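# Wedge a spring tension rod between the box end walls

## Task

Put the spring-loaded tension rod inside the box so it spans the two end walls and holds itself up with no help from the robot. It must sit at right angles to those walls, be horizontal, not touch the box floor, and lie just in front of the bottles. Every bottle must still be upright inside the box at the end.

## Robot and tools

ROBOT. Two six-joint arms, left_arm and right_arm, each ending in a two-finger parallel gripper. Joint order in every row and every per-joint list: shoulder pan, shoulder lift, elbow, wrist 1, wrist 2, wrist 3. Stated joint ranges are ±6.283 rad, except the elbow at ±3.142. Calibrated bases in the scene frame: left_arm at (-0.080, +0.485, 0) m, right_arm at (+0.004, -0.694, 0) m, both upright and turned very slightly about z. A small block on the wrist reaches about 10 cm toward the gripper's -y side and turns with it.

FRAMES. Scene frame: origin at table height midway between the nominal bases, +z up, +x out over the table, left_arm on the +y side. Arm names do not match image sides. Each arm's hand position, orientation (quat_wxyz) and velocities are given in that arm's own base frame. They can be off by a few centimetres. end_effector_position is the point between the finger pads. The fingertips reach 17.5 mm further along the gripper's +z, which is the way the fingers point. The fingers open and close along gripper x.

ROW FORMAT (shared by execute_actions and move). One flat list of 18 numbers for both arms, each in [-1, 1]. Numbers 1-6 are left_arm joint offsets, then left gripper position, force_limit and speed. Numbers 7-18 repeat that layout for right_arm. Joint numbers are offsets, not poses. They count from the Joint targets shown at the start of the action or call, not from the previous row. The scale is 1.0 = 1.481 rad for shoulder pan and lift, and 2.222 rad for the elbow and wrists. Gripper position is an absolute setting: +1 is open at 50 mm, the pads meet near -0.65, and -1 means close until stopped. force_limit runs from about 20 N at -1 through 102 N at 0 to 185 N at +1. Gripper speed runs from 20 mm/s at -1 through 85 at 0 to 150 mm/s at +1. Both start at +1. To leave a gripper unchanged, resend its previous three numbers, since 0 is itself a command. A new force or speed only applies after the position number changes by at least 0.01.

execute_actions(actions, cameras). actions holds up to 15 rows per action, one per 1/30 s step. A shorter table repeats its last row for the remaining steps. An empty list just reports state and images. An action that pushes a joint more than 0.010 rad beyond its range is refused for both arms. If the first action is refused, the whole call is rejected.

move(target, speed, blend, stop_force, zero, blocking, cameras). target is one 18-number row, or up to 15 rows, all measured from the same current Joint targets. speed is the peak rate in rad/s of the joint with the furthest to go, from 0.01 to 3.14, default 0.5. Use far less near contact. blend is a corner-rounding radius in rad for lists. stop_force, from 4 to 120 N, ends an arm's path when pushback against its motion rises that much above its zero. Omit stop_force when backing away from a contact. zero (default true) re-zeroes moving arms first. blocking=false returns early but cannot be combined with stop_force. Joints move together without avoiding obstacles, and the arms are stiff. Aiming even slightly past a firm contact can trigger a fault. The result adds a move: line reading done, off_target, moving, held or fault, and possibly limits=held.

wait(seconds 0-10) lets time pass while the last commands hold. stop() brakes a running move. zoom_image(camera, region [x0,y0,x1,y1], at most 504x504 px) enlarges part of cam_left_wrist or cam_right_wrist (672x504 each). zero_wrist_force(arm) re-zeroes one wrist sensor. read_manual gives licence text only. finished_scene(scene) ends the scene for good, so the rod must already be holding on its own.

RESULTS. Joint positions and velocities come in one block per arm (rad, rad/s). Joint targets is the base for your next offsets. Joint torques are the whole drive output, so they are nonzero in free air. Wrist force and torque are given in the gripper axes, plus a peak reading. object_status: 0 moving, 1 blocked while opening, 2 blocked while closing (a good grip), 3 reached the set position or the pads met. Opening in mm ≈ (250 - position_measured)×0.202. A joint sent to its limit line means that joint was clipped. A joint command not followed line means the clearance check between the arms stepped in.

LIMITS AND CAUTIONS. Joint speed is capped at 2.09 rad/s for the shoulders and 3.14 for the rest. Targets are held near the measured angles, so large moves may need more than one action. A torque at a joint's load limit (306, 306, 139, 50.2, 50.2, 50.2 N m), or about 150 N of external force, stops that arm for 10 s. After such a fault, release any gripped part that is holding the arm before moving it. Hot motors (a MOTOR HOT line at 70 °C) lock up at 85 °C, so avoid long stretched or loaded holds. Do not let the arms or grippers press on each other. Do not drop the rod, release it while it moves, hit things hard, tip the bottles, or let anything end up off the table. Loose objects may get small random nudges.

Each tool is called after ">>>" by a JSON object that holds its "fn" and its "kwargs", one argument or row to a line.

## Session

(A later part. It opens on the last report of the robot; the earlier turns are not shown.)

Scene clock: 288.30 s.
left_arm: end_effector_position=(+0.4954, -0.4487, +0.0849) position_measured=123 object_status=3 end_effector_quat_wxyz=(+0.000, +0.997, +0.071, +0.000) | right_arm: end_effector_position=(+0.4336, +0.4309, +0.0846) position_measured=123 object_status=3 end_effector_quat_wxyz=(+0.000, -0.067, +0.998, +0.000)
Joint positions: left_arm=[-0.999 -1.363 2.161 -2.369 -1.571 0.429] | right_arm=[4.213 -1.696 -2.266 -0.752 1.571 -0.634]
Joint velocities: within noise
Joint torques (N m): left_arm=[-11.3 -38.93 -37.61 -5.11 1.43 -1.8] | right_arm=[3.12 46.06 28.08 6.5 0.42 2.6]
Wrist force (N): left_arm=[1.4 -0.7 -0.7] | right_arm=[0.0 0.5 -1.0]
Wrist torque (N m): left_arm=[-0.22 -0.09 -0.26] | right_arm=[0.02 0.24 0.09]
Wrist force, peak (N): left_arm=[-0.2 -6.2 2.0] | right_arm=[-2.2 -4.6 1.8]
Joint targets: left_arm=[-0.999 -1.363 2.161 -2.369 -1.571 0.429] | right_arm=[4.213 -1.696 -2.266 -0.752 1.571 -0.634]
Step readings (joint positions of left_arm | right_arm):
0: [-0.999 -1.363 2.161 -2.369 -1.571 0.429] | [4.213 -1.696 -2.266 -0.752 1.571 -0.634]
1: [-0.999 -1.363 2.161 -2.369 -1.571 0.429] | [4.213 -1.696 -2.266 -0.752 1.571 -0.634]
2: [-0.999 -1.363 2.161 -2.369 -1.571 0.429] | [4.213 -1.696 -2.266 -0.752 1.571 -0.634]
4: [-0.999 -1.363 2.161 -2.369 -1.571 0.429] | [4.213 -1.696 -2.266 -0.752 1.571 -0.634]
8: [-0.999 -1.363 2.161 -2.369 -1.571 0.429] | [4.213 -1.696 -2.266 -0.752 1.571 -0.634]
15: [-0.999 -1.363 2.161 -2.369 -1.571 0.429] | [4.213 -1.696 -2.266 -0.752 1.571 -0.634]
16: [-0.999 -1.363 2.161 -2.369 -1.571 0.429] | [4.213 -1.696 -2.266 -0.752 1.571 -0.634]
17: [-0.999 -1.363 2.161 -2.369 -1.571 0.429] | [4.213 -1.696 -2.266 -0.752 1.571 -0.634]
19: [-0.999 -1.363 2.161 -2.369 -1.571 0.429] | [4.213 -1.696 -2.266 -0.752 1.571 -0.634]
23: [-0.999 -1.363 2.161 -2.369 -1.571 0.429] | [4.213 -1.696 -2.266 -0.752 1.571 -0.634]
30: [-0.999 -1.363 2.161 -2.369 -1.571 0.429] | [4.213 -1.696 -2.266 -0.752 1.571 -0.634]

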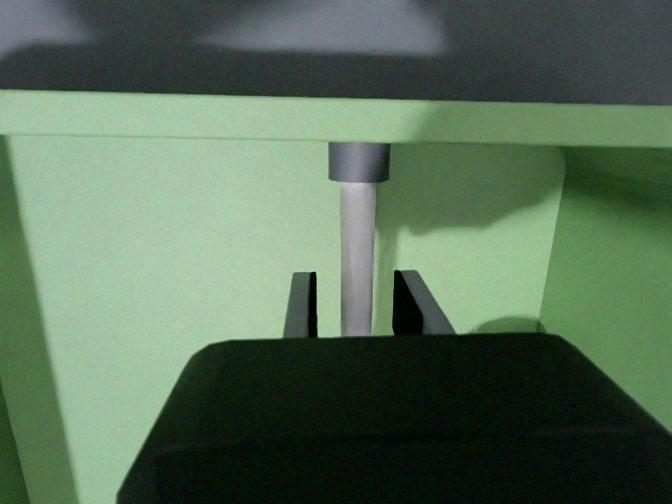

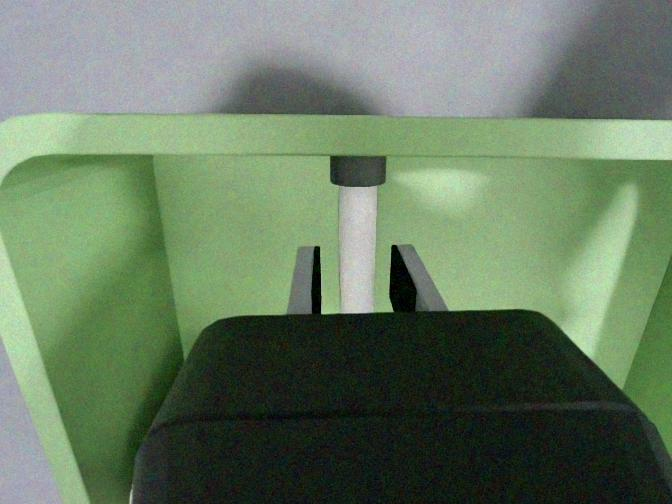

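>>> {"fn": "move", "kwargs": {
  "target": [
    [0,-0.0481,-0.0181,0.0502,0,0,0.2,-0.6,-1,0,0.053,0.0195,-0.0549,0,0,0.2,-0.6,-1],
    [0,-0.12,-0.065,0.145,0,0,0.2,-0.6,-1,0,0.13,0.065,-0.1517,0,0,0.2,-0.6,-1]
  ],
  "speed": 0.25,
  "blend": 0.03
}}

Scene clock: 293.17 s.
left_arm: end_effector_position=(+0.4960, -0.4496, +0.2453) position_measured=123 object_status=3 end_effector_quat_wxyz=(+0.000, +0.997, +0.071, +0.000) | right_arm: end_effector_position=(+0.4329, +0.4296, +0.2404) position_measured=123 object_status=3 end_effector_quat_wxyz=(+0.000, -0.067, +0.998, +0.000)
Joint positions: left_arm=[-0.999 -1.541 2.016 -2.047 -1.571 0.429] | right_arm=[4.213 -1.503 -2.121 -1.089 1.571 -0.634]
Joint velocities: within noise
Joint torques (N m): left_arm=[-9.99 -39.13 -32.34 -4.25 1.28 1.57] | right_arm=[-7.67 46.04 40.45 3.4 0.03 2.49]
Wrist force (N): left_arm=[1.4 -1.3 -1.6] | right_arm=[-0.1 0.6 -1.1]
Wrist torque (N m): left_arm=[-0.33 -0.06 -0.26] | right_arm=[0.02 0.21 0.07]
Wrist force, peak (N): left_arm=[1.4 -1.5 -4.1] | right_arm=[-0.3 0.4 -3.2]
Joint targets: left_arm=[-0.999 -1.540 2.016 -2.046 -1.571 0.429] | right_arm=[4.213 -1.503 -2.121 -1.089 1.571 -0.634]
move: done

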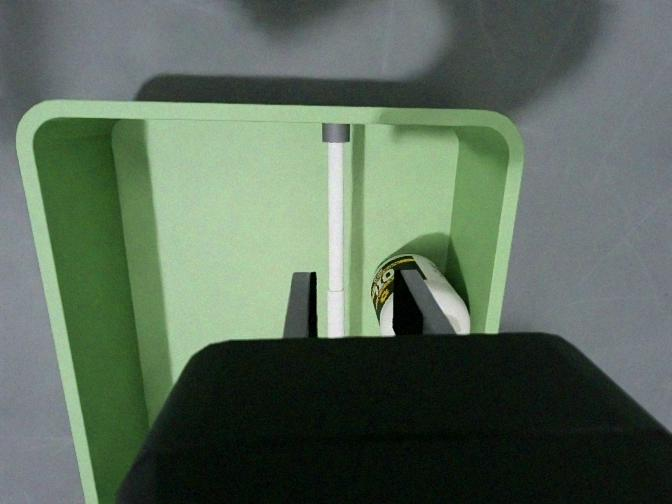

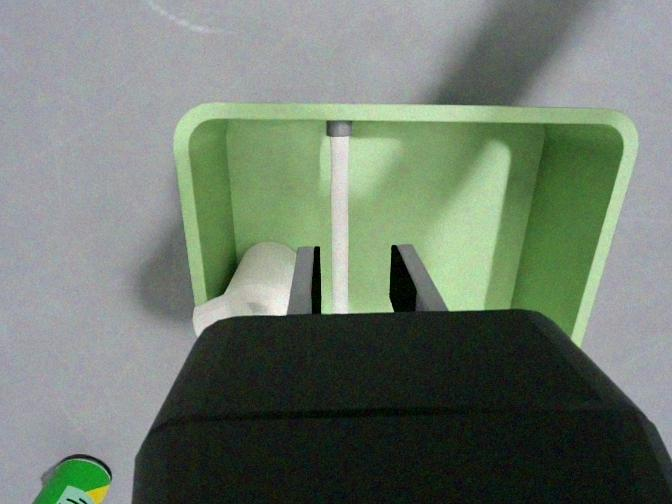

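>>> {"fn": "finished_scene", "kwargs": {
  "scene": 1
}}

The scene is finished: the task was done.


## Next scene

The same job, from a new start.

>>> {"fn": "execute_actions", "kwargs": {
  "actions": []
}}

Scene clock: 0.00 s.
left_arm: end_effector_position=(+0.2489, -0.7200, +0.3714) position_measured=3 object_status=3 end_effector_quat_wxyz=(+0.116, +0.359, +0.926, +0.005) | right_arm: end_effector_position=(+0.8578, -0.2854, +0.2562) position_measured=3 object_status=3 end_effector_quat_wxyz=(-0.063, -0.005, +0.996, +0.066)
Joint positions: left_arm=[-1.553 -1.519 1.788 -1.92 -1.352 -2.375] | right_arm=[2.979 -2.03 -1.422 -1.408 1.68 -1.751]
Joint velocities: within noise
Joint torques (N m): no reading
Wrist force (N): no reading
Wrist torque (N m): no reading
Wrist force, peak (N): no reading
Joint targets: left_arm=[-1.553 -1.519 1.788 -1.920 -1.352 -2.375] | right_arm=[2.979 -2.030 -1.422 -1.408 1.680 -1.751]
Tool commands: left_gripper/position=+1.0 left_gripper/force_limit=+1.0 left_gripper/speed=+1.0 right_gripper/position=+1.0 right_gripper/force_limit=+1.0 right_gripper/speed=+1.0

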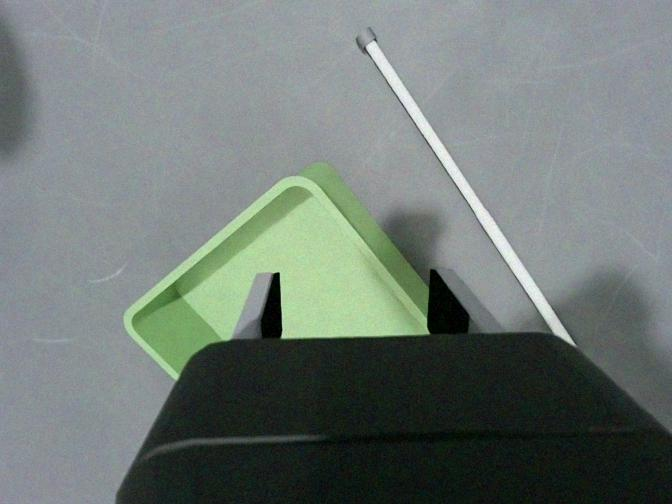

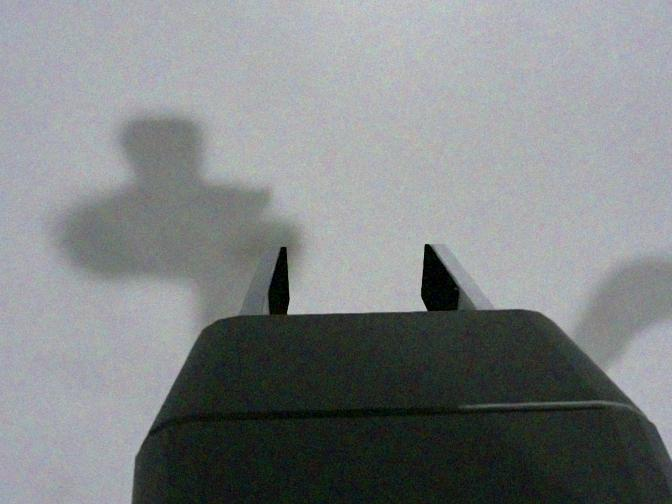

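>>> {"fn": "move", "kwargs": {
  "target": [0.2957,0.0169,-0.167,0.1917,-0.0986,-0.848,1,1,1,0,0,0,0,0,0,1,1,1],
  "speed": 1.0
}}

>>> {"fn": "zoom_image", "kwargs": {
  "camera": "cam_left_wrist",
  "region": [140, 0, 560, 340]
}}

Scene clock: 6.17 s.
left_arm: end_effector_position=(+0.4804, -0.5850, +0.5490) position_measured=3 object_status=3 end_effector_quat_wxyz=(+0.000, +0.708, -0.706, +0.000) end_effector_velocity=(+0.001, +0.001, +0.000) end_effector_angular_velocity=(+0.001, -0.001, +0.006) | right_arm: end_effector_position=(+0.8578, -0.2854, +0.2562) position_measured=3 object_status=3 end_effector_quat_wxyz=(-0.063, -0.005, +0.996, +0.066)
Joint positions: left_arm=[-1.115 -1.494 1.417 -1.494 -1.571 -4.259] | right_arm=[2.979 -2.03 -1.422 -1.408 1.68 -1.751]
Joint velocities: left_arm=[0.001 0 0 0 0.001 -0.005] | right_arm=[within noise]
Joint torques (N m): left_arm=[1.15 -46.33 -36.65 -6.94 2.88 -3.06] | right_arm=[-0.36 92.14 48.64 3.82 1.14 -0.47]
Wrist force (N): left_arm=[0.0 -0.7 0.3] | right_arm=[-0.6 -0.2 0.3]
Wrist torque (N m): left_arm=[-0.14 0.01 -0.13] | right_arm=[-0.03 0.10 0.00]
Wrist force, peak (N): left_arm=[1.5 -1.4 1.1] | right_arm=[-0.4 0.0 0.9]
Joint targets: left_arm=[-1.115 -1.494 1.417 -1.494 -1.571 -4.259] | right_arm=[2.979 -2.030 -1.422 -1.408 1.680 -1.751]
move: done

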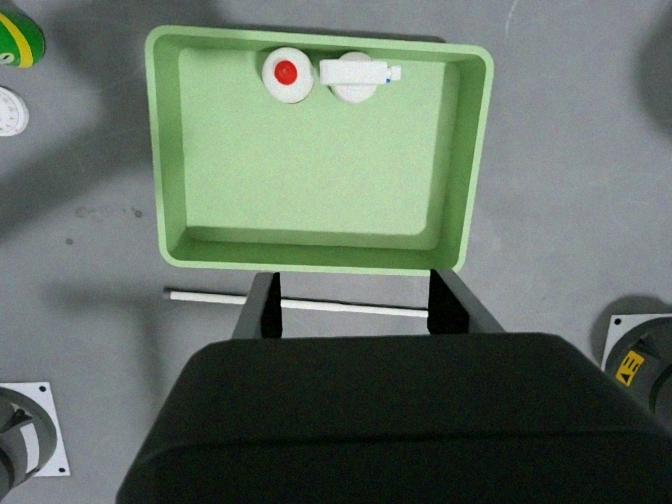

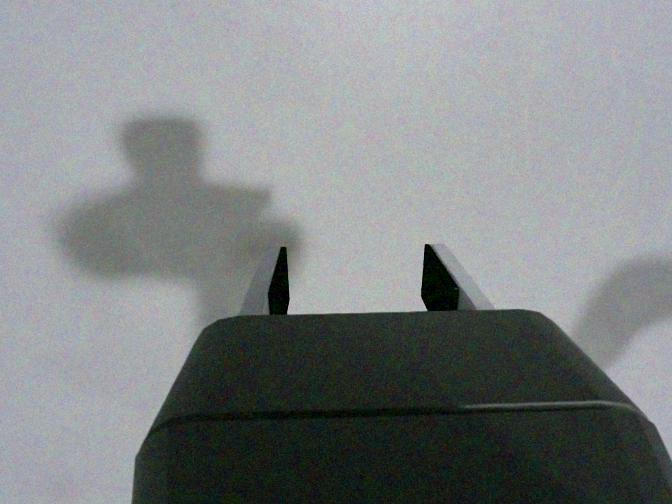

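Scaled by 1.200 from the camera's 672x504 image, which has a finer 960x720 frame.

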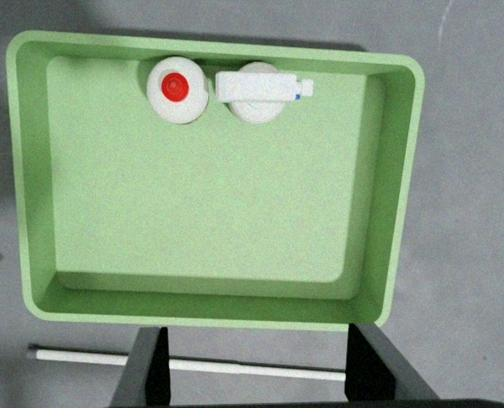

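>>> {"fn": "move", "kwargs": {
  "target": [-0.0837,-0.1621,0.2092,-0.1011,0,-0.3888,1,1,1,0.6356,0.3116,-0.2152,0.0407,-0.0245,0.4492,1,1,1],
  "speed": 0.9,
  "cameras": []
}}

>>> {"fn": "move", "kwargs": {
  "target": [-0.0837,-0.1621,0.2092,-0.1011,0,-0.3888,1,1,1,0.6356,0.3116,-0.2152,0.0407,-0.0245,0.4492,1,1,1],
  "speed": 0.9
}}

Scene clock: 27.90 s.
left_arm: end_effector_position=(+0.3551, -0.4969, +0.4147) position_measured=3 object_status=3 end_effector_quat_wxyz=(+0.000, +0.915, -0.403, +0.000) | right_arm: end_effector_position=(+0.5658, +0.3358, +0.3160) position_measured=3 object_status=3 end_effector_quat_wxyz=(-0.045, +0.020, +0.999, -0.007)
Joint positions: left_arm=[-1.239 -1.734 1.882 -1.718 -1.571 -5.123] | right_arm=[3.921 -1.569 -1.9 -1.317 1.625 -0.753]
Joint velocities: within noise
Joint torques (N m): left_arm=[1.42 -22.18 -46.4 -2.6 2.01 -2.55] | right_arm=[10.03 61.56 38.6 1.83 2.57 3.26]
Wrist force (N): left_arm=[0.4 -0.3 0.2] | right_arm=[-0.2 -0.1 0.0]
Wrist torque (N m): left_arm=[-0.08 -0.04 -0.17] | right_arm=[-0.04 0.04 -0.02]
Wrist force, peak (N): left_arm=[-1.6 -0.2 2.0] | right_arm=[-0.8 -9.2 0.1]
Joint targets: left_arm=[-1.239 -1.734 1.882 -1.718 -1.571 -5.123] | right_arm=[3.921 -1.569 -1.900 -1.317 1.626 -0.753]
move: done
No camera images: "cameras" was empty.

Scene clock: 29.57 s.
left_arm: end_effector_position=(+0.2551, -0.3668, +0.2499) position_measured=3 object_status=3 end_effector_quat_wxyz=(+0.000, +0.999, -0.044, +0.000) | right_arm: end_effector_position=(+0.1148, +0.4058, +0.2501) position_measured=3 object_status=3 end_effector_quat_wxyz=(+0.000, +0.048, +0.999, +0.000)
Joint positions: left_arm=[-1.363 -1.974 2.347 -1.943 -1.571 -5.987] | right_arm=[4.862 -1.107 -2.378 -1.227 1.571 0.245]
Joint velocities: within noise
Joint torques (N m): left_arm=[3.28 2.59 -42.51 -2.45 1.88 -3.19] | right_arm=[9.25 21.54 40.06 2.13 2.11 3.09]
Wrist force (N): left_arm=[0.4 -0.3 0.4] | right_arm=[-0.3 0.1 0.5]
Wrist torque (N m): left_arm=[-0.05 -0.02 -0.15] | right_arm=[0.00 0.12 -0.01]
Wrist force, peak (N): left_arm=[-0.3 -1.9 1.9] | right_arm=[-5.8 -3.4 -0.5]
Joint targets: left_arm=[-1.363 -1.974 2.347 -1.943 -1.571 -5.987] | right_arm=[4.862 -1.107 -2.378 -1.227 1.571 0.246]
move: done

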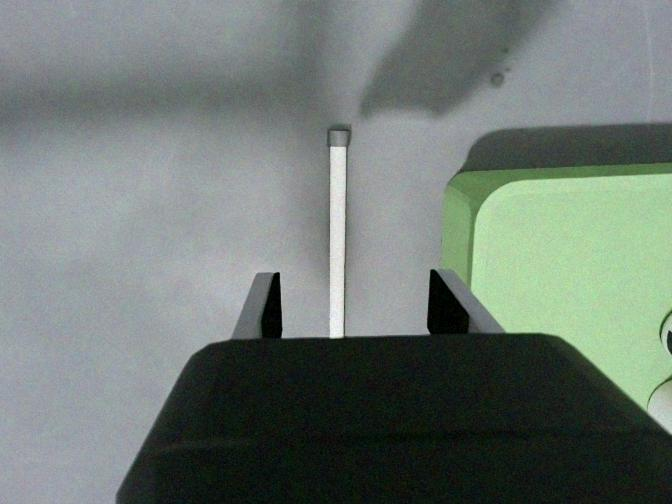

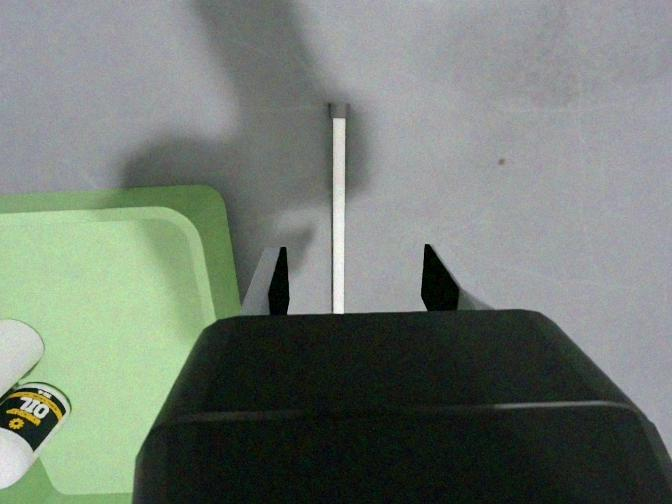

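>>> {"fn": "move", "kwargs": {
  "target": [
    [0.0017,0.1535,0.0767,-0.179,0,0.001,1,1,1,0,-0.1389,-0.0877,0.1803,0,0,1,1,1],
    [0.0017,0.2769,0.1072,-0.2918,0,0.001,1,1,1,0,-0.2709,-0.121,0.3015,0,0,1,1,1]
  ],
  "speed": [0.4,0.15],
  "stop_force": 10
}}

Scene clock: 45.17 s.
left_arm: end_effector_position=(+0.2583, -0.3767, +0.0197) position_measured=3 object_status=3 end_effector_quat_wxyz=(+0.000, +0.999, -0.044, +0.000) | right_arm: end_effector_position=(+0.1148, +0.4054, +0.0209) position_measured=3 object_status=3 end_effector_quat_wxyz=(+0.000, +0.048, +0.999, +0.000)
Joint positions: left_arm=[-1.361 -1.564 2.585 -2.591 -1.571 -5.985] | right_arm=[4.862 -1.509 -2.647 -0.557 1.571 0.246]
Joint velocities: within noise
Joint torques (N m): left_arm=[-8.99 -49.6 -37.45 -4.76 0.74 -2.17] | right_arm=[8.81 25.65 32.63 5.68 1.65 3.11]
Wrist force (N): left_arm=[0.7 -0.7 0.1] | right_arm=[-0.1 0.4 0.0]
Wrist torque (N m): left_arm=[-0.12 -0.07 -0.13] | right_arm=[0.03 0.05 0.00]
Wrist force, peak (N): left_arm=[0.1 -1.1 -2.9] | right_arm=[-0.2 -0.6 -3.1]
Joint targets: left_arm=[-1.361 -1.564 2.585 -2.591 -1.571 -5.985] | right_arm=[4.862 -1.509 -2.647 -0.557 1.571 0.246]
move: done

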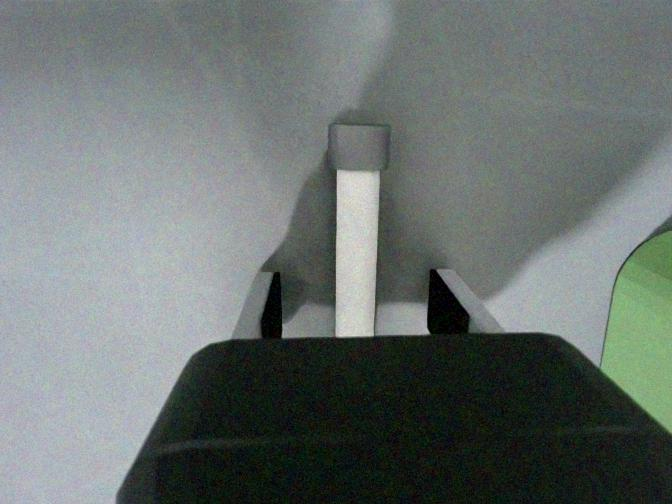

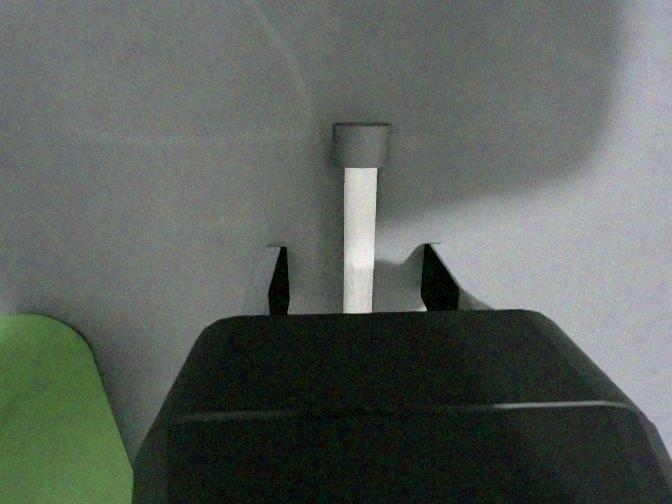

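>>> {"fn": "execute_actions", "kwargs": {
  "actions": [
    [[0,0,0,0,0,0,-1,-0.6,-1,0,0,0,0,0,0,-1,-0.6,-1]],
    [[0,0,0,0,0,0,-1,-0.6,-1,0,0,0,0,0,0,-1,-0.6,-1]],
    [[0,0,0,0,0,0,-1,-0.6,-1,0,0,0,0,0,0,-1,-0.6,-1]],
    [[0,0,0,0,0,0,-1,-0.6,-1,0,0,0,0,0,0,-1,-0.6,-1]]
  ],
  "cameras": []
}}

>>> {"fn": "move", "kwargs": {
  "target": [
    [0,-0.067,-0.0139,0.0585,0,0,-1,-0.6,-1,0,0.0712,0.015,-0.0625,0,0,-1,-0.6,-1],
    [0,-0.1234,-0.0305,0.1127,0,0,-1,-0.6,-1,0,0.132,0.0333,-0.1212,0,0,-1,-0.6,-1],
    [0,-0.1707,-0.0496,0.1634,0,0,-1,-0.6,-1,0,0.1822,0.054,-0.1755,0,0,-1,-0.6,-1]
  ],
  "speed": 0.2,
  "blend": 0.03
}}

Scene clock: 54.47 s.
left_arm: end_effector_position=(+0.2583, -0.3767, +0.0197) position_measured=192 object_status=2 end_effector_quat_wxyz=(+0.000, +0.999, -0.044, +0.000) | right_arm: end_effector_position=(+0.1148, +0.4054, +0.0209) position_measured=203 object_status=2 end_effector_quat_wxyz=(+0.000, +0.048, +0.999, +0.000)
Joint positions: left_arm=[-1.361 -1.564 2.585 -2.591 -1.571 -5.985] | right_arm=[4.862 -1.509 -2.647 -0.557 1.571 0.246]
Joint velocities: within noise
Joint torques (N m): left_arm=[-8.86 -48.17 -32.28 -5.66 -0.2 -2.1] | right_arm=[6.18 23.58 27.41 5.75 1.4 3.14]
Wrist force (N): left_arm=[-1.1 -0.4 0.5] | right_arm=[-1.7 0.5 0.0]
Wrist torque (N m): left_arm=[-0.07 -0.08 0.21] | right_arm=[0.02 0.00 0.26]
Wrist force, peak (N): left_arm=[0.9 -1.2 0.2] | right_arm=[-1.8 0.4 0.1]
Joint targets: left_arm=[-1.361 -1.564 2.585 -2.591 -1.571 -5.985] | right_arm=[4.862 -1.509 -2.647 -0.557 1.571 0.246]
Step readings (joint positions of left_arm | right_arm):
0: [-1.361 -1.564 2.585 -2.591 -1.571 -5.985] | [4.862 -1.509 -2.647 -0.557 1.571 0.246]
1: [-1.361 -1.564 2.585 -2.591 -1.571 -5.985] | [4.862 -1.509 -2.647 -0.557 1.571 0.246]
2: [-1.361 -1.564 2.585 -2.591 -1.571 -5.985] | [4.862 -1.509 -2.647 -0.557 1.571 0.246]
4: [-1.361 -1.564 2.585 -2.591 -1.571 -5.985] | [4.862 -1.509 -2.647 -0.557 1.571 0.246]
8: [-1.361 -1.564 2.585 -2.591 -1.571 -5.985] | [4.862 -1.509 -2.647 -0.557 1.571 0.246]
15: [-1.361 -1.564 2.585 -2.591 -1.571 -5.985] | [4.862 -1.509 -2.647 -0.557 1.571 0.246]
16: [-1.361 -1.564 2.585 -2.591 -1.571 -5.985] | [4.862 -1.509 -2.647 -0.557 1.571 0.246]
17: [-1.361 -1.564 2.585 -2.591 -1.571 -5.985] | [4.862 -1.509 -2.647 -0.557 1.571 0.246]
19: [-1.361 -1.564 2.585 -2.591 -1.571 -5.985] | [4.862 -1.509 -2.647 -0.557 1.571 0.246]
23: [-1.361 -1.564 2.585 -2.591 -1.571 -5.985] | [4.862 -1.509 -2.647 -0.557 1.571 0.246]
30: [-1.361 -1.564 2.585 -2.591 -1.571 -5.985] | [4.862 -1.509 -2.647 -0.557 1.571 0.246]
31: [-1.361 -1.564 2.585 -2.591 -1.571 -5.985] | [4.862 -1.509 -2.647 -0.557 1.571 0.246]
32: [-1.361 -1.564 2.585 -2.591 -1.571 -5.985] | [4.862 -1.509 -2.647 -0.557 1.571 0.246]
34: [-1.361 -1.564 2.585 -2.591 -1.571 -5.985] | [4.862 -1.509 -2.647 -0.557 1.571 0.246]
38: [-1.361 -1.564 2.585 -2.591 -1.571 -5.985] | [4.862 -1.509 -2.647 -0.557 1.571 0.246]
45: [-1.361 -1.564 2.585 -2.591 -1.571 -5.985] | [4.862 -1.509 -2.647 -0.557 1.571 0.246]
46: [-1.361 -1.564 2.585 -2.591 -1.571 -5.985] | [4.862 -1.509 -2.647 -0.557 1.571 0.246]
47: [-1.361 -1.564 2.585 -2.591 -1.571 -5.985] | [4.862 -1.509 -2.647 -0.557 1.571 0.246]
49: [-1.361 -1.564 2.585 -2.591 -1.571 -5.985] | [4.862 -1.509 -2.647 -0.557 1.571 0.246]
53: [-1.361 -1.564 2.585 -2.591 -1.571 -5.985] | [4.862 -1.509 -2.647 -0.557 1.571 0.246]
60: [-1.361 -1.564 2.585 -2.591 -1.571 -5.985] | [4.862 -1.509 -2.647 -0.557 1.571 0.246]
No camera images: "cameras" was empty.

Scene clock: 56.83 s.
left_arm: end_effector_position=(+0.2584, -0.3770, +0.1392) position_measured=192 object_status=2 end_effector_quat_wxyz=(+0.000, +0.999, -0.044, +0.000) | right_arm: end_effector_position=(+0.1148, +0.4055, +0.1398) position_measured=203 object_status=2 end_effector_quat_wxyz=(+0.000, +0.048, +0.999, +0.000)
Joint positions: left_arm=[-1.361 -1.817 2.475 -2.228 -1.571 -5.985] | right_arm=[4.862 -1.239 -2.527 -0.947 1.571 0.246]
Joint velocities: within noise
Joint torques (N m): left_arm=[-8.29 -9.22 -29.33 -6.04 -0.73 -2.25] | right_arm=[8.33 18.92 37.49 4.23 1.05 3.29]
Wrist force (N): left_arm=[-0.6 -2.3 0.9] | right_arm=[-1.5 -1.7 0.5]
Wrist torque (N m): left_arm=[-0.06 -0.09 0.07] | right_arm=[-0.01 0.07 0.22]
Wrist force, peak (N): left_arm=[-0.8 -6.5 0.6] | right_arm=[-1.7 -5.9 0.7]
Joint targets: left_arm=[-1.361 -1.817 2.475 -2.228 -1.571 -5.985] | right_arm=[4.862 -1.239 -2.527 -0.947 1.571 0.246]
move: done

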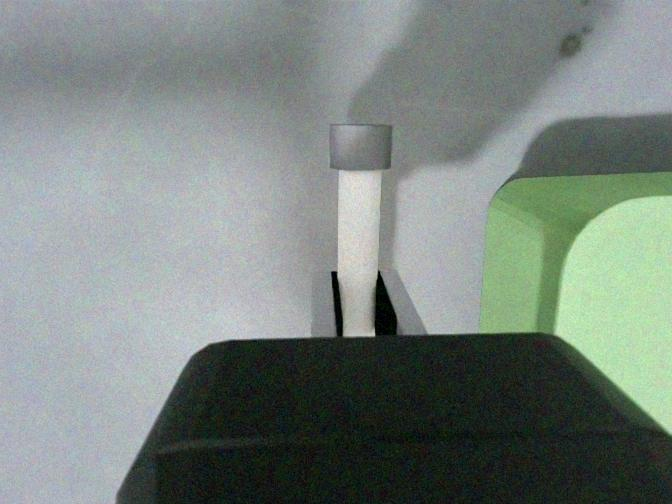

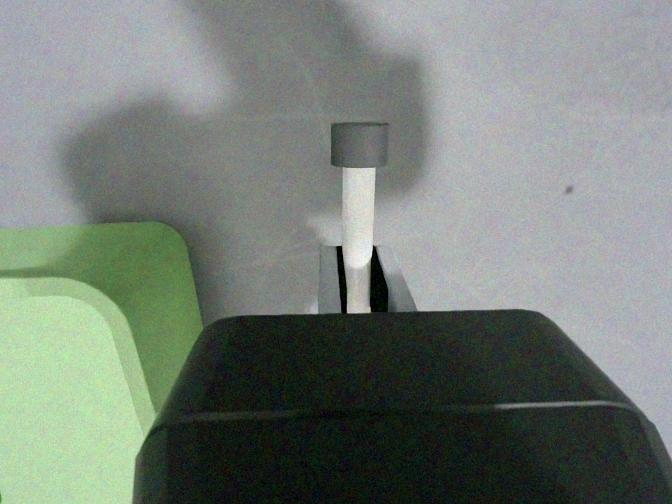

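>>> {"fn": "move", "kwargs": {
  "target": [
    [0.1195,0.0811,-0.041,-0.0131,0,0.0703,-1,-0.6,-1,-0.1652,-0.0702,0.0295,0.0172,0,-0.1194,-1,-0.6,-1],
    [0.2076,0.1818,-0.1033,-0.0179,0,0.1212,-1,-0.6,-1,-0.2968,-0.1765,0.0859,0.0318,0,-0.215,-1,-0.6,-1],
    [0.2855,0.2659,-0.166,-0.0113,0,0.1676,-1,-0.6,-1,-0.4009,-0.2621,0.1423,0.0324,0,-0.2899,-1,-0.6,-1]
  ],
  "speed": 0.2,
  "blend": 0.05
}}

Scene clock: 82.57 s.
left_arm: end_effector_position=(+0.5267, -0.4236, +0.1396) position_measured=192 object_status=2 end_effector_quat_wxyz=(+0.000, +1.000, -0.019, +0.000) | right_arm: end_effector_position=(+0.4117, +0.4604, +0.1398) position_measured=203 object_status=2 end_effector_quat_wxyz=(+0.000, +0.023, +1.000, +0.000)
Joint positions: left_arm=[-0.938 -1.423 2.106 -2.253 -1.571 -5.613] | right_arm=[4.268 -1.627 -2.211 -0.875 1.571 -0.398]
Joint velocities: within noise
Joint torques (N m): left_arm=[-0.24 -58.94 -36.95 -8.36 -0.58 -2.43] | right_arm=[-7.43 44.59 44.47 7.4 0.15 0.46]
Wrist force (N): left_arm=[-0.2 -8.4 1.3] | right_arm=[-0.6 -7.4 0.3]
Wrist torque (N m): left_arm=[0.02 0.02 -0.11] | right_arm=[0.04 0.09 -0.04]
Wrist force, peak (N): left_arm=[2.0 -9.3 1.4] | right_arm=[-1.0 -9.0 0.3]
Joint targets: left_arm=[-0.938 -1.423 2.106 -2.253 -1.571 -5.613] | right_arm=[4.268 -1.627 -2.211 -0.875 1.571 -0.399]
move: done

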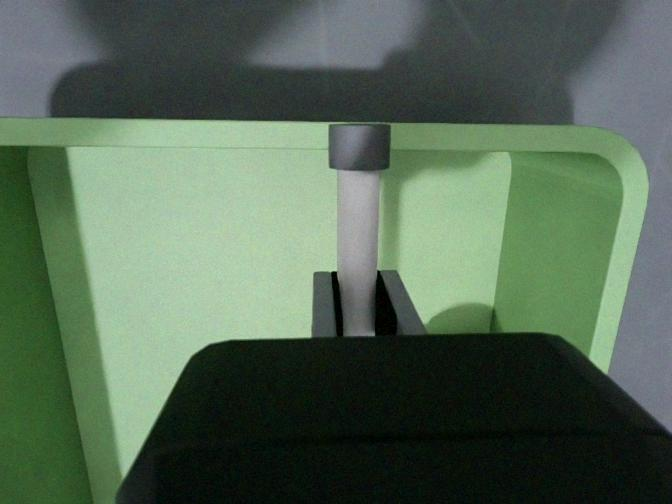

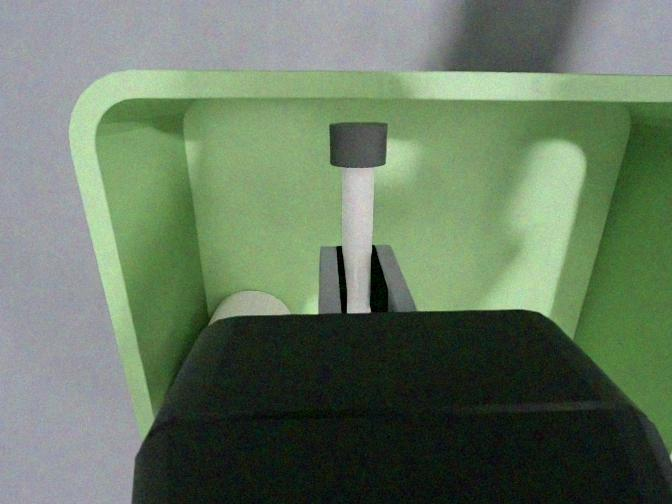

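>>> {"fn": "move", "kwargs": {
  "target": [-0.0118,0.0158,-0.0127,0.0022,0,-0.0079,-1,-0.6,-1,0.0016,-0.0023,0.0016,0,0,0.0011,-1,-0.6,-1],
  "speed": 0.06
}}

Scene clock: 94.43 s.
left_arm: end_effector_position=(+0.5284, -0.4459, +0.1395) position_measured=192 object_status=2 end_effector_quat_wxyz=(+0.000, +1.000, -0.019, +0.000) | right_arm: end_effector_position=(+0.4116, +0.4634, +0.1398) position_measured=203 object_status=2 end_effector_quat_wxyz=(+0.000, +0.023, +1.000, +0.000)
Joint positions: left_arm=[-0.955 -1.399 2.078 -2.248 -1.571 -5.63] | right_arm=[4.271 -1.63 -2.207 -0.875 1.571 -0.396]
Joint velocities: within noise
Joint torques (N m): left_arm=[5.39 -79.08 -32.63 -7.23 -1.04 2.59] | right_arm=[8.12 50.61 42.88 5.53 0 1.77]
Wrist force (N): left_arm=[-2.7 -9.1 1.1] | right_arm=[-2.5 -8.7 0.4]
Wrist torque (N m): left_arm=[0.05 0.00 0.25] | right_arm=[-0.03 -0.04 0.28]
Wrist force, peak (N): left_arm=[-0.5 -10.4 1.2] | right_arm=[-3.2 -9.3 0.6]
Joint targets: left_arm=[-0.955 -1.399 2.078 -2.248 -1.571 -5.630] | right_arm=[4.271 -1.630 -2.207 -0.875 1.571 -0.396]
move: done

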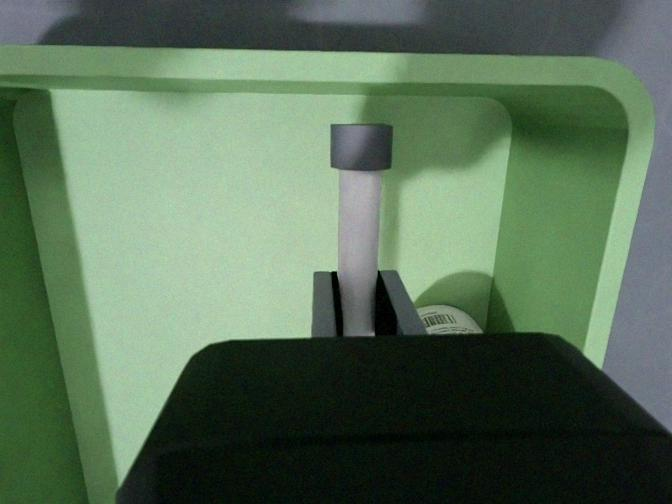

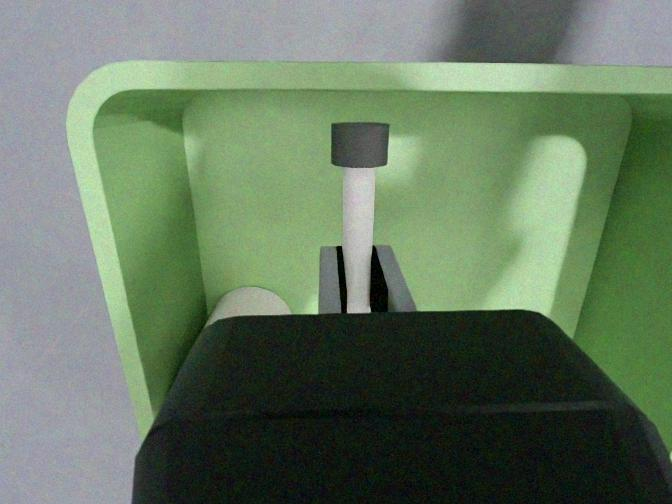

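>>> {"fn": "move", "kwargs": {
  "target": [
    [0,0.0228,0.0096,-0.0248,0,0,-1,-0.6,-1,0,-0.026,-0.0104,0.0278,0,0,-1,-0.6,-1],
    [0,0.0468,0.0178,-0.049,0,0,-1,-0.6,-1,0,-0.0527,-0.0194,0.0546,0,0,-1,-0.6,-1]
  ],
  "speed": 0.08,
  "stop_force": 12
}}

Scene clock: 104.83 s.
left_arm: end_effector_position=(+0.5283, -0.4457, +0.0845) position_measured=192 object_status=2 end_effector_quat_wxyz=(+0.000, +1.000, -0.019, +0.000) | right_arm: end_effector_position=(+0.4117, +0.4635, +0.0847) position_measured=203 object_status=2 end_effector_quat_wxyz=(+0.000, +0.023, +1.000, +0.000)
Joint positions: left_arm=[-0.955 -1.33 2.118 -2.357 -1.571 -5.63] | right_arm=[4.271 -1.708 -2.25 -0.754 1.571 -0.396]
Joint velocities: within noise
Joint torques (N m): left_arm=[-2.29 -80.39 -51.67 -5.57 -0.8 2.06] | right_arm=[-2.54 62.84 44.1 4.5 -0.82 -1.61]
Wrist force (N): left_arm=[-2.5 -10.0 1.3] | right_arm=[-2.8 -9.0 -0.1]
Wrist torque (N m): left_arm=[0.01 -0.04 0.28] | right_arm=[0.08 0.03 0.31]
Wrist force, peak (N): left_arm=[-2.8 -10.3 1.3] | right_arm=[-2.7 -9.8 0.1]
Joint targets: left_arm=[-0.955 -1.330 2.118 -2.357 -1.571 -5.630] | right_arm=[4.271 -1.708 -2.250 -0.754 1.571 -0.396]
move: done

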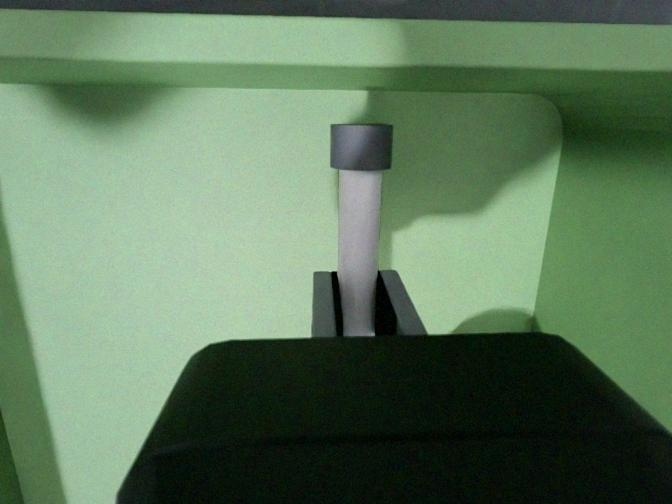

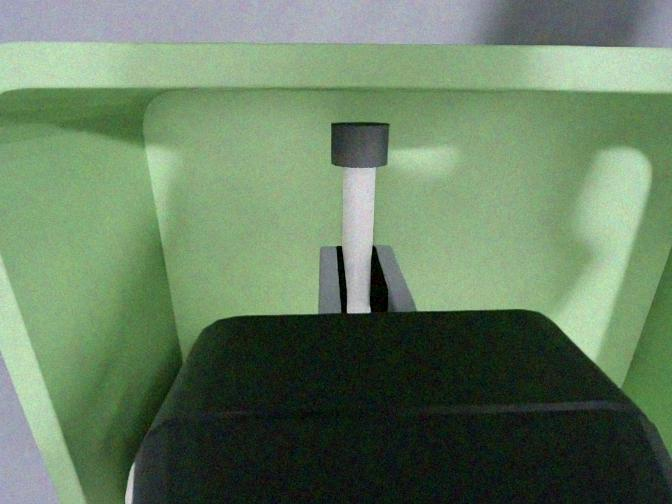

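>>> {"fn": "move", "kwargs": {
  "target": [0.0085,-0.0105,0.0095,-0.0025,0,0.0057,-1,-0.6,-1,-0.009,0.0111,-0.0091,0.0017,0,-0.006,-1,-0.6,-1],
  "speed": 0.01,
  "stop_force": 7
}}

Scene clock: 113.33 s.
left_arm: end_effector_position=(+0.5275, -0.4342, +0.0845) position_measured=192 object_status=2 end_effector_quat_wxyz=(+0.000, +1.000, -0.019, +0.000) | right_arm: end_effector_position=(+0.4124, +0.4522, +0.0846) position_measured=203 object_status=2 end_effector_quat_wxyz=(+0.000, +0.023, +1.000, +0.000)
Joint positions: left_arm=[-0.946 -1.341 2.133 -2.361 -1.571 -5.621] | right_arm=[4.261 -1.697 -2.265 -0.751 1.571 -0.406]
Joint velocities: within noise
Joint torques (N m): left_arm=[-13.58 -39.04 -48.59 -3.6 -0.81 -3.28] | right_arm=[11.64 45.1 41.89 3.46 -0.59 3.35]
Wrist force (N): left_arm=[-0.8 -3.8 3.1] | right_arm=[-1.1 -3.1 2.1]
Wrist torque (N m): left_arm=[-0.03 0.02 0.01] | right_arm=[-0.07 0.08 0.08]
Wrist force, peak (N): left_arm=[-2.9 -10.4 1.4] | right_arm=[-2.6 -10.0 0.3]
Joint targets: left_arm=[-0.946 -1.341 2.133 -2.361 -1.571 -5.621] | right_arm=[4.261 -1.697 -2.265 -0.751 1.571 -0.406]
move: contact (left_arm, right_arm)

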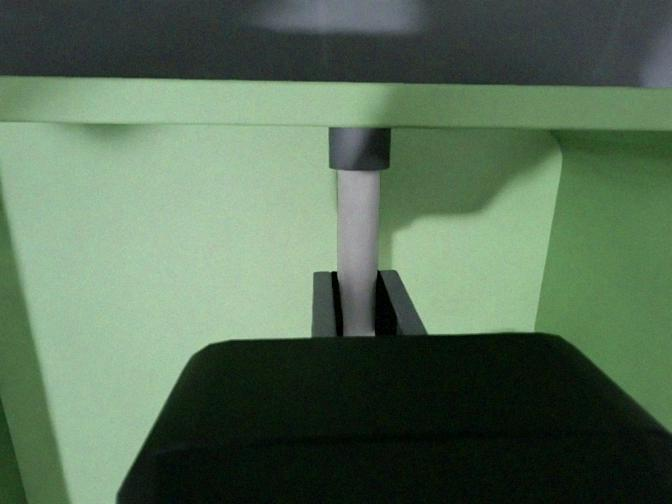

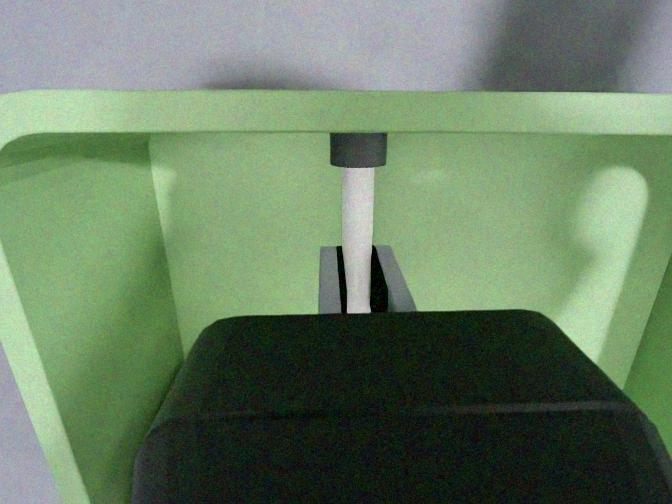

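Release, then lift.

>>> {"fn": "execute_actions", "kwargs": {
  "actions": [
    [[0,0,0,0,0,0,0.2,-0.6,-1,0,0,0,0,0,0,0.2,-0.6,-1]],
    [[0,0,0,0,0,0,0.2,-0.6,-1,0,0,0,0,0,0,0.2,-0.6,-1]]
  ],
  "cameras": []
}}

>>> {"fn": "move", "kwargs": {
  "target": [
    [0,-0.0478,-0.0185,0.0498,0,0,0.2,-0.6,-1,0,0.0528,0.0195,-0.0547,0,0,0.2,-0.6,-1],
    [0,-0.12,-0.065,0.145,0,0,0.2,-0.6,-1,0,0.13,0.065,-0.1517,0,0,0.2,-0.6,-1]
  ],
  "speed": 0.25,
  "blend": 0.03
}}

Scene clock: 118.73 s.
left_arm: end_effector_position=(+0.5275, -0.4343, +0.0845) position_measured=123 object_status=3 end_effector_quat_wxyz=(+0.000, +1.000, -0.019, +0.000) | right_arm: end_effector_position=(+0.4124, +0.4522, +0.0846) position_measured=123 object_status=3 end_effector_quat_wxyz=(+0.000, +0.023, +1.000, +0.000)
Joint positions: left_arm=[-0.946 -1.341 2.133 -2.361 -1.571 -5.621] | right_arm=[4.261 -1.697 -2.265 -0.751 1.571 -0.406]
Joint velocities: within noise
Joint torques (N m): left_arm=[-9.1 -41.28 -43 -6.75 -0.91 -2.78] | right_arm=[7.12 44.25 29.62 5.75 -0.58 3.14]
Wrist force (N): left_arm=[0.0 -1.1 0.4] | right_arm=[0.5 0.3 0.6]
Wrist torque (N m): left_arm=[-0.16 0.03 -0.12] | right_arm=[0.02 -0.01 -0.05]
Wrist force, peak (N): left_arm=[-0.9 -4.0 3.4] | right_arm=[-1.0 -3.4 2.6]
Joint targets: left_arm=[-0.946 -1.341 2.133 -2.361 -1.571 -5.621] | right_arm=[4.261 -1.697 -2.265 -0.751 1.571 -0.406]
Step readings (joint positions of left_arm | right_arm):
0: [-0.946 -1.341 2.133 -2.361 -1.571 -5.621] | [4.261 -1.697 -2.265 -0.751 1.571 -0.406]
1: [-0.946 -1.341 2.133 -2.361 -1.571 -5.621] | [4.261 -1.697 -2.265 -0.751 1.571 -0.406]
2: [-0.946 -1.341 2.133 -2.361 -1.571 -5.621] | [4.261 -1.697 -2.265 -0.751 1.571 -0.406]
4: [-0.946 -1.341 2.133 -2.361 -1.571 -5.621] | [4.261 -1.697 -2.265 -0.751 1.571 -0.406]
8: [-0.946 -1.341 2.133 -2.361 -1.571 -5.621] | [4.261 -1.697 -2.265 -0.751 1.571 -0.406]
15: [-0.946 -1.341 2.133 -2.361 -1.571 -5.621] | [4.261 -1.697 -2.265 -0.751 1.571 -0.406]
16: [-0.946 -1.341 2.133 -2.361 -1.571 -5.621] | [4.261 -1.697 -2.265 -0.751 1.571 -0.406]
17: [-0.946 -1.341 2.133 -2.361 -1.571 -5.621] | [4.261 -1.697 -2.265 -0.751 1.571 -0.406]
19: [-0.946 -1.341 2.133 -2.361 -1.571 -5.621] | [4.261 -1.697 -2.265 -0.751 1.571 -0.406]
23: [-0.946 -1.341 2.133 -2.361 -1.571 -5.621] | [4.261 -1.697 -2.265 -0.751 1.571 -0.406]
30: [-0.946 -1.341 2.133 -2.361 -1.571 -5.621] | [4.261 -1.697 -2.265 -0.751 1.571 -0.406]
No camera images: "cameras" was empty.

Scene clock: 120.50 s.
left_arm: end_effector_position=(+0.5278, -0.4346, +0.2480) position_measured=123 object_status=3 end_effector_quat_wxyz=(+0.000, +1.000, -0.019, +0.000) | right_arm: end_effector_position=(+0.4118, +0.4508, +0.2405) position_measured=123 object_status=3 end_effector_quat_wxyz=(+0.000, +0.023, +1.000, +0.000)
Joint positions: left_arm=[-0.946 -1.519 1.988 -2.039 -1.571 -5.621] | right_arm=[4.261 -1.504 -2.12 -1.088 1.571 -0.406]
Joint velocities: within noise
Joint torques (N m): left_arm=[-7.38 -40.67 -34.65 -4.41 -0.84 -2.01] | right_arm=[-1.81 46.44 44.46 3.08 -0.36 3.15]
Wrist force (N): left_arm=[0.3 -0.9 0.0] | right_arm=[-0.2 0.2 0.4]
Wrist torque (N m): left_arm=[-0.17 0.01 -0.11] | right_arm=[-0.03 0.05 -0.06]
Wrist force, peak (N): left_arm=[-0.1 -1.2 -2.7] | right_arm=[-0.4 0.0 2.5]
Joint targets: left_arm=[-0.946 -1.519 1.988 -2.039 -1.571 -5.621] | right_arm=[4.261 -1.504 -2.120 -1.088 1.571 -0.406]
move: done

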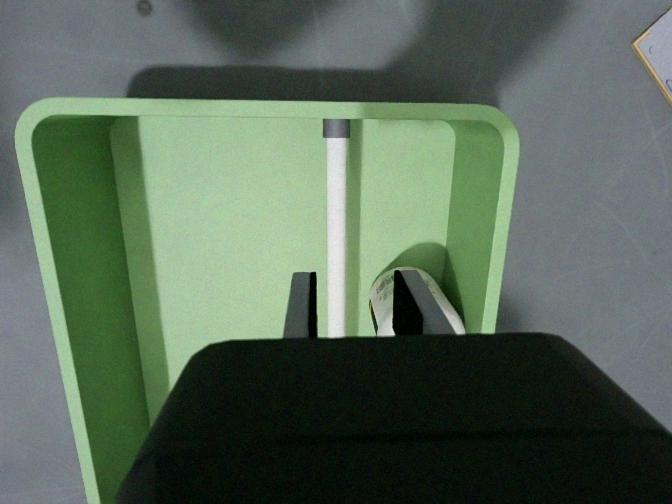

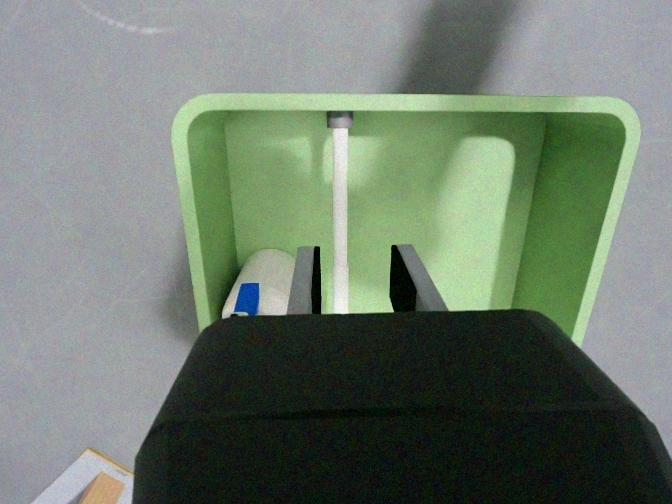

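>>> {"fn": "finished_scene", "kwargs": {
  "scene": 2
}}

The scene is finished: the task was done.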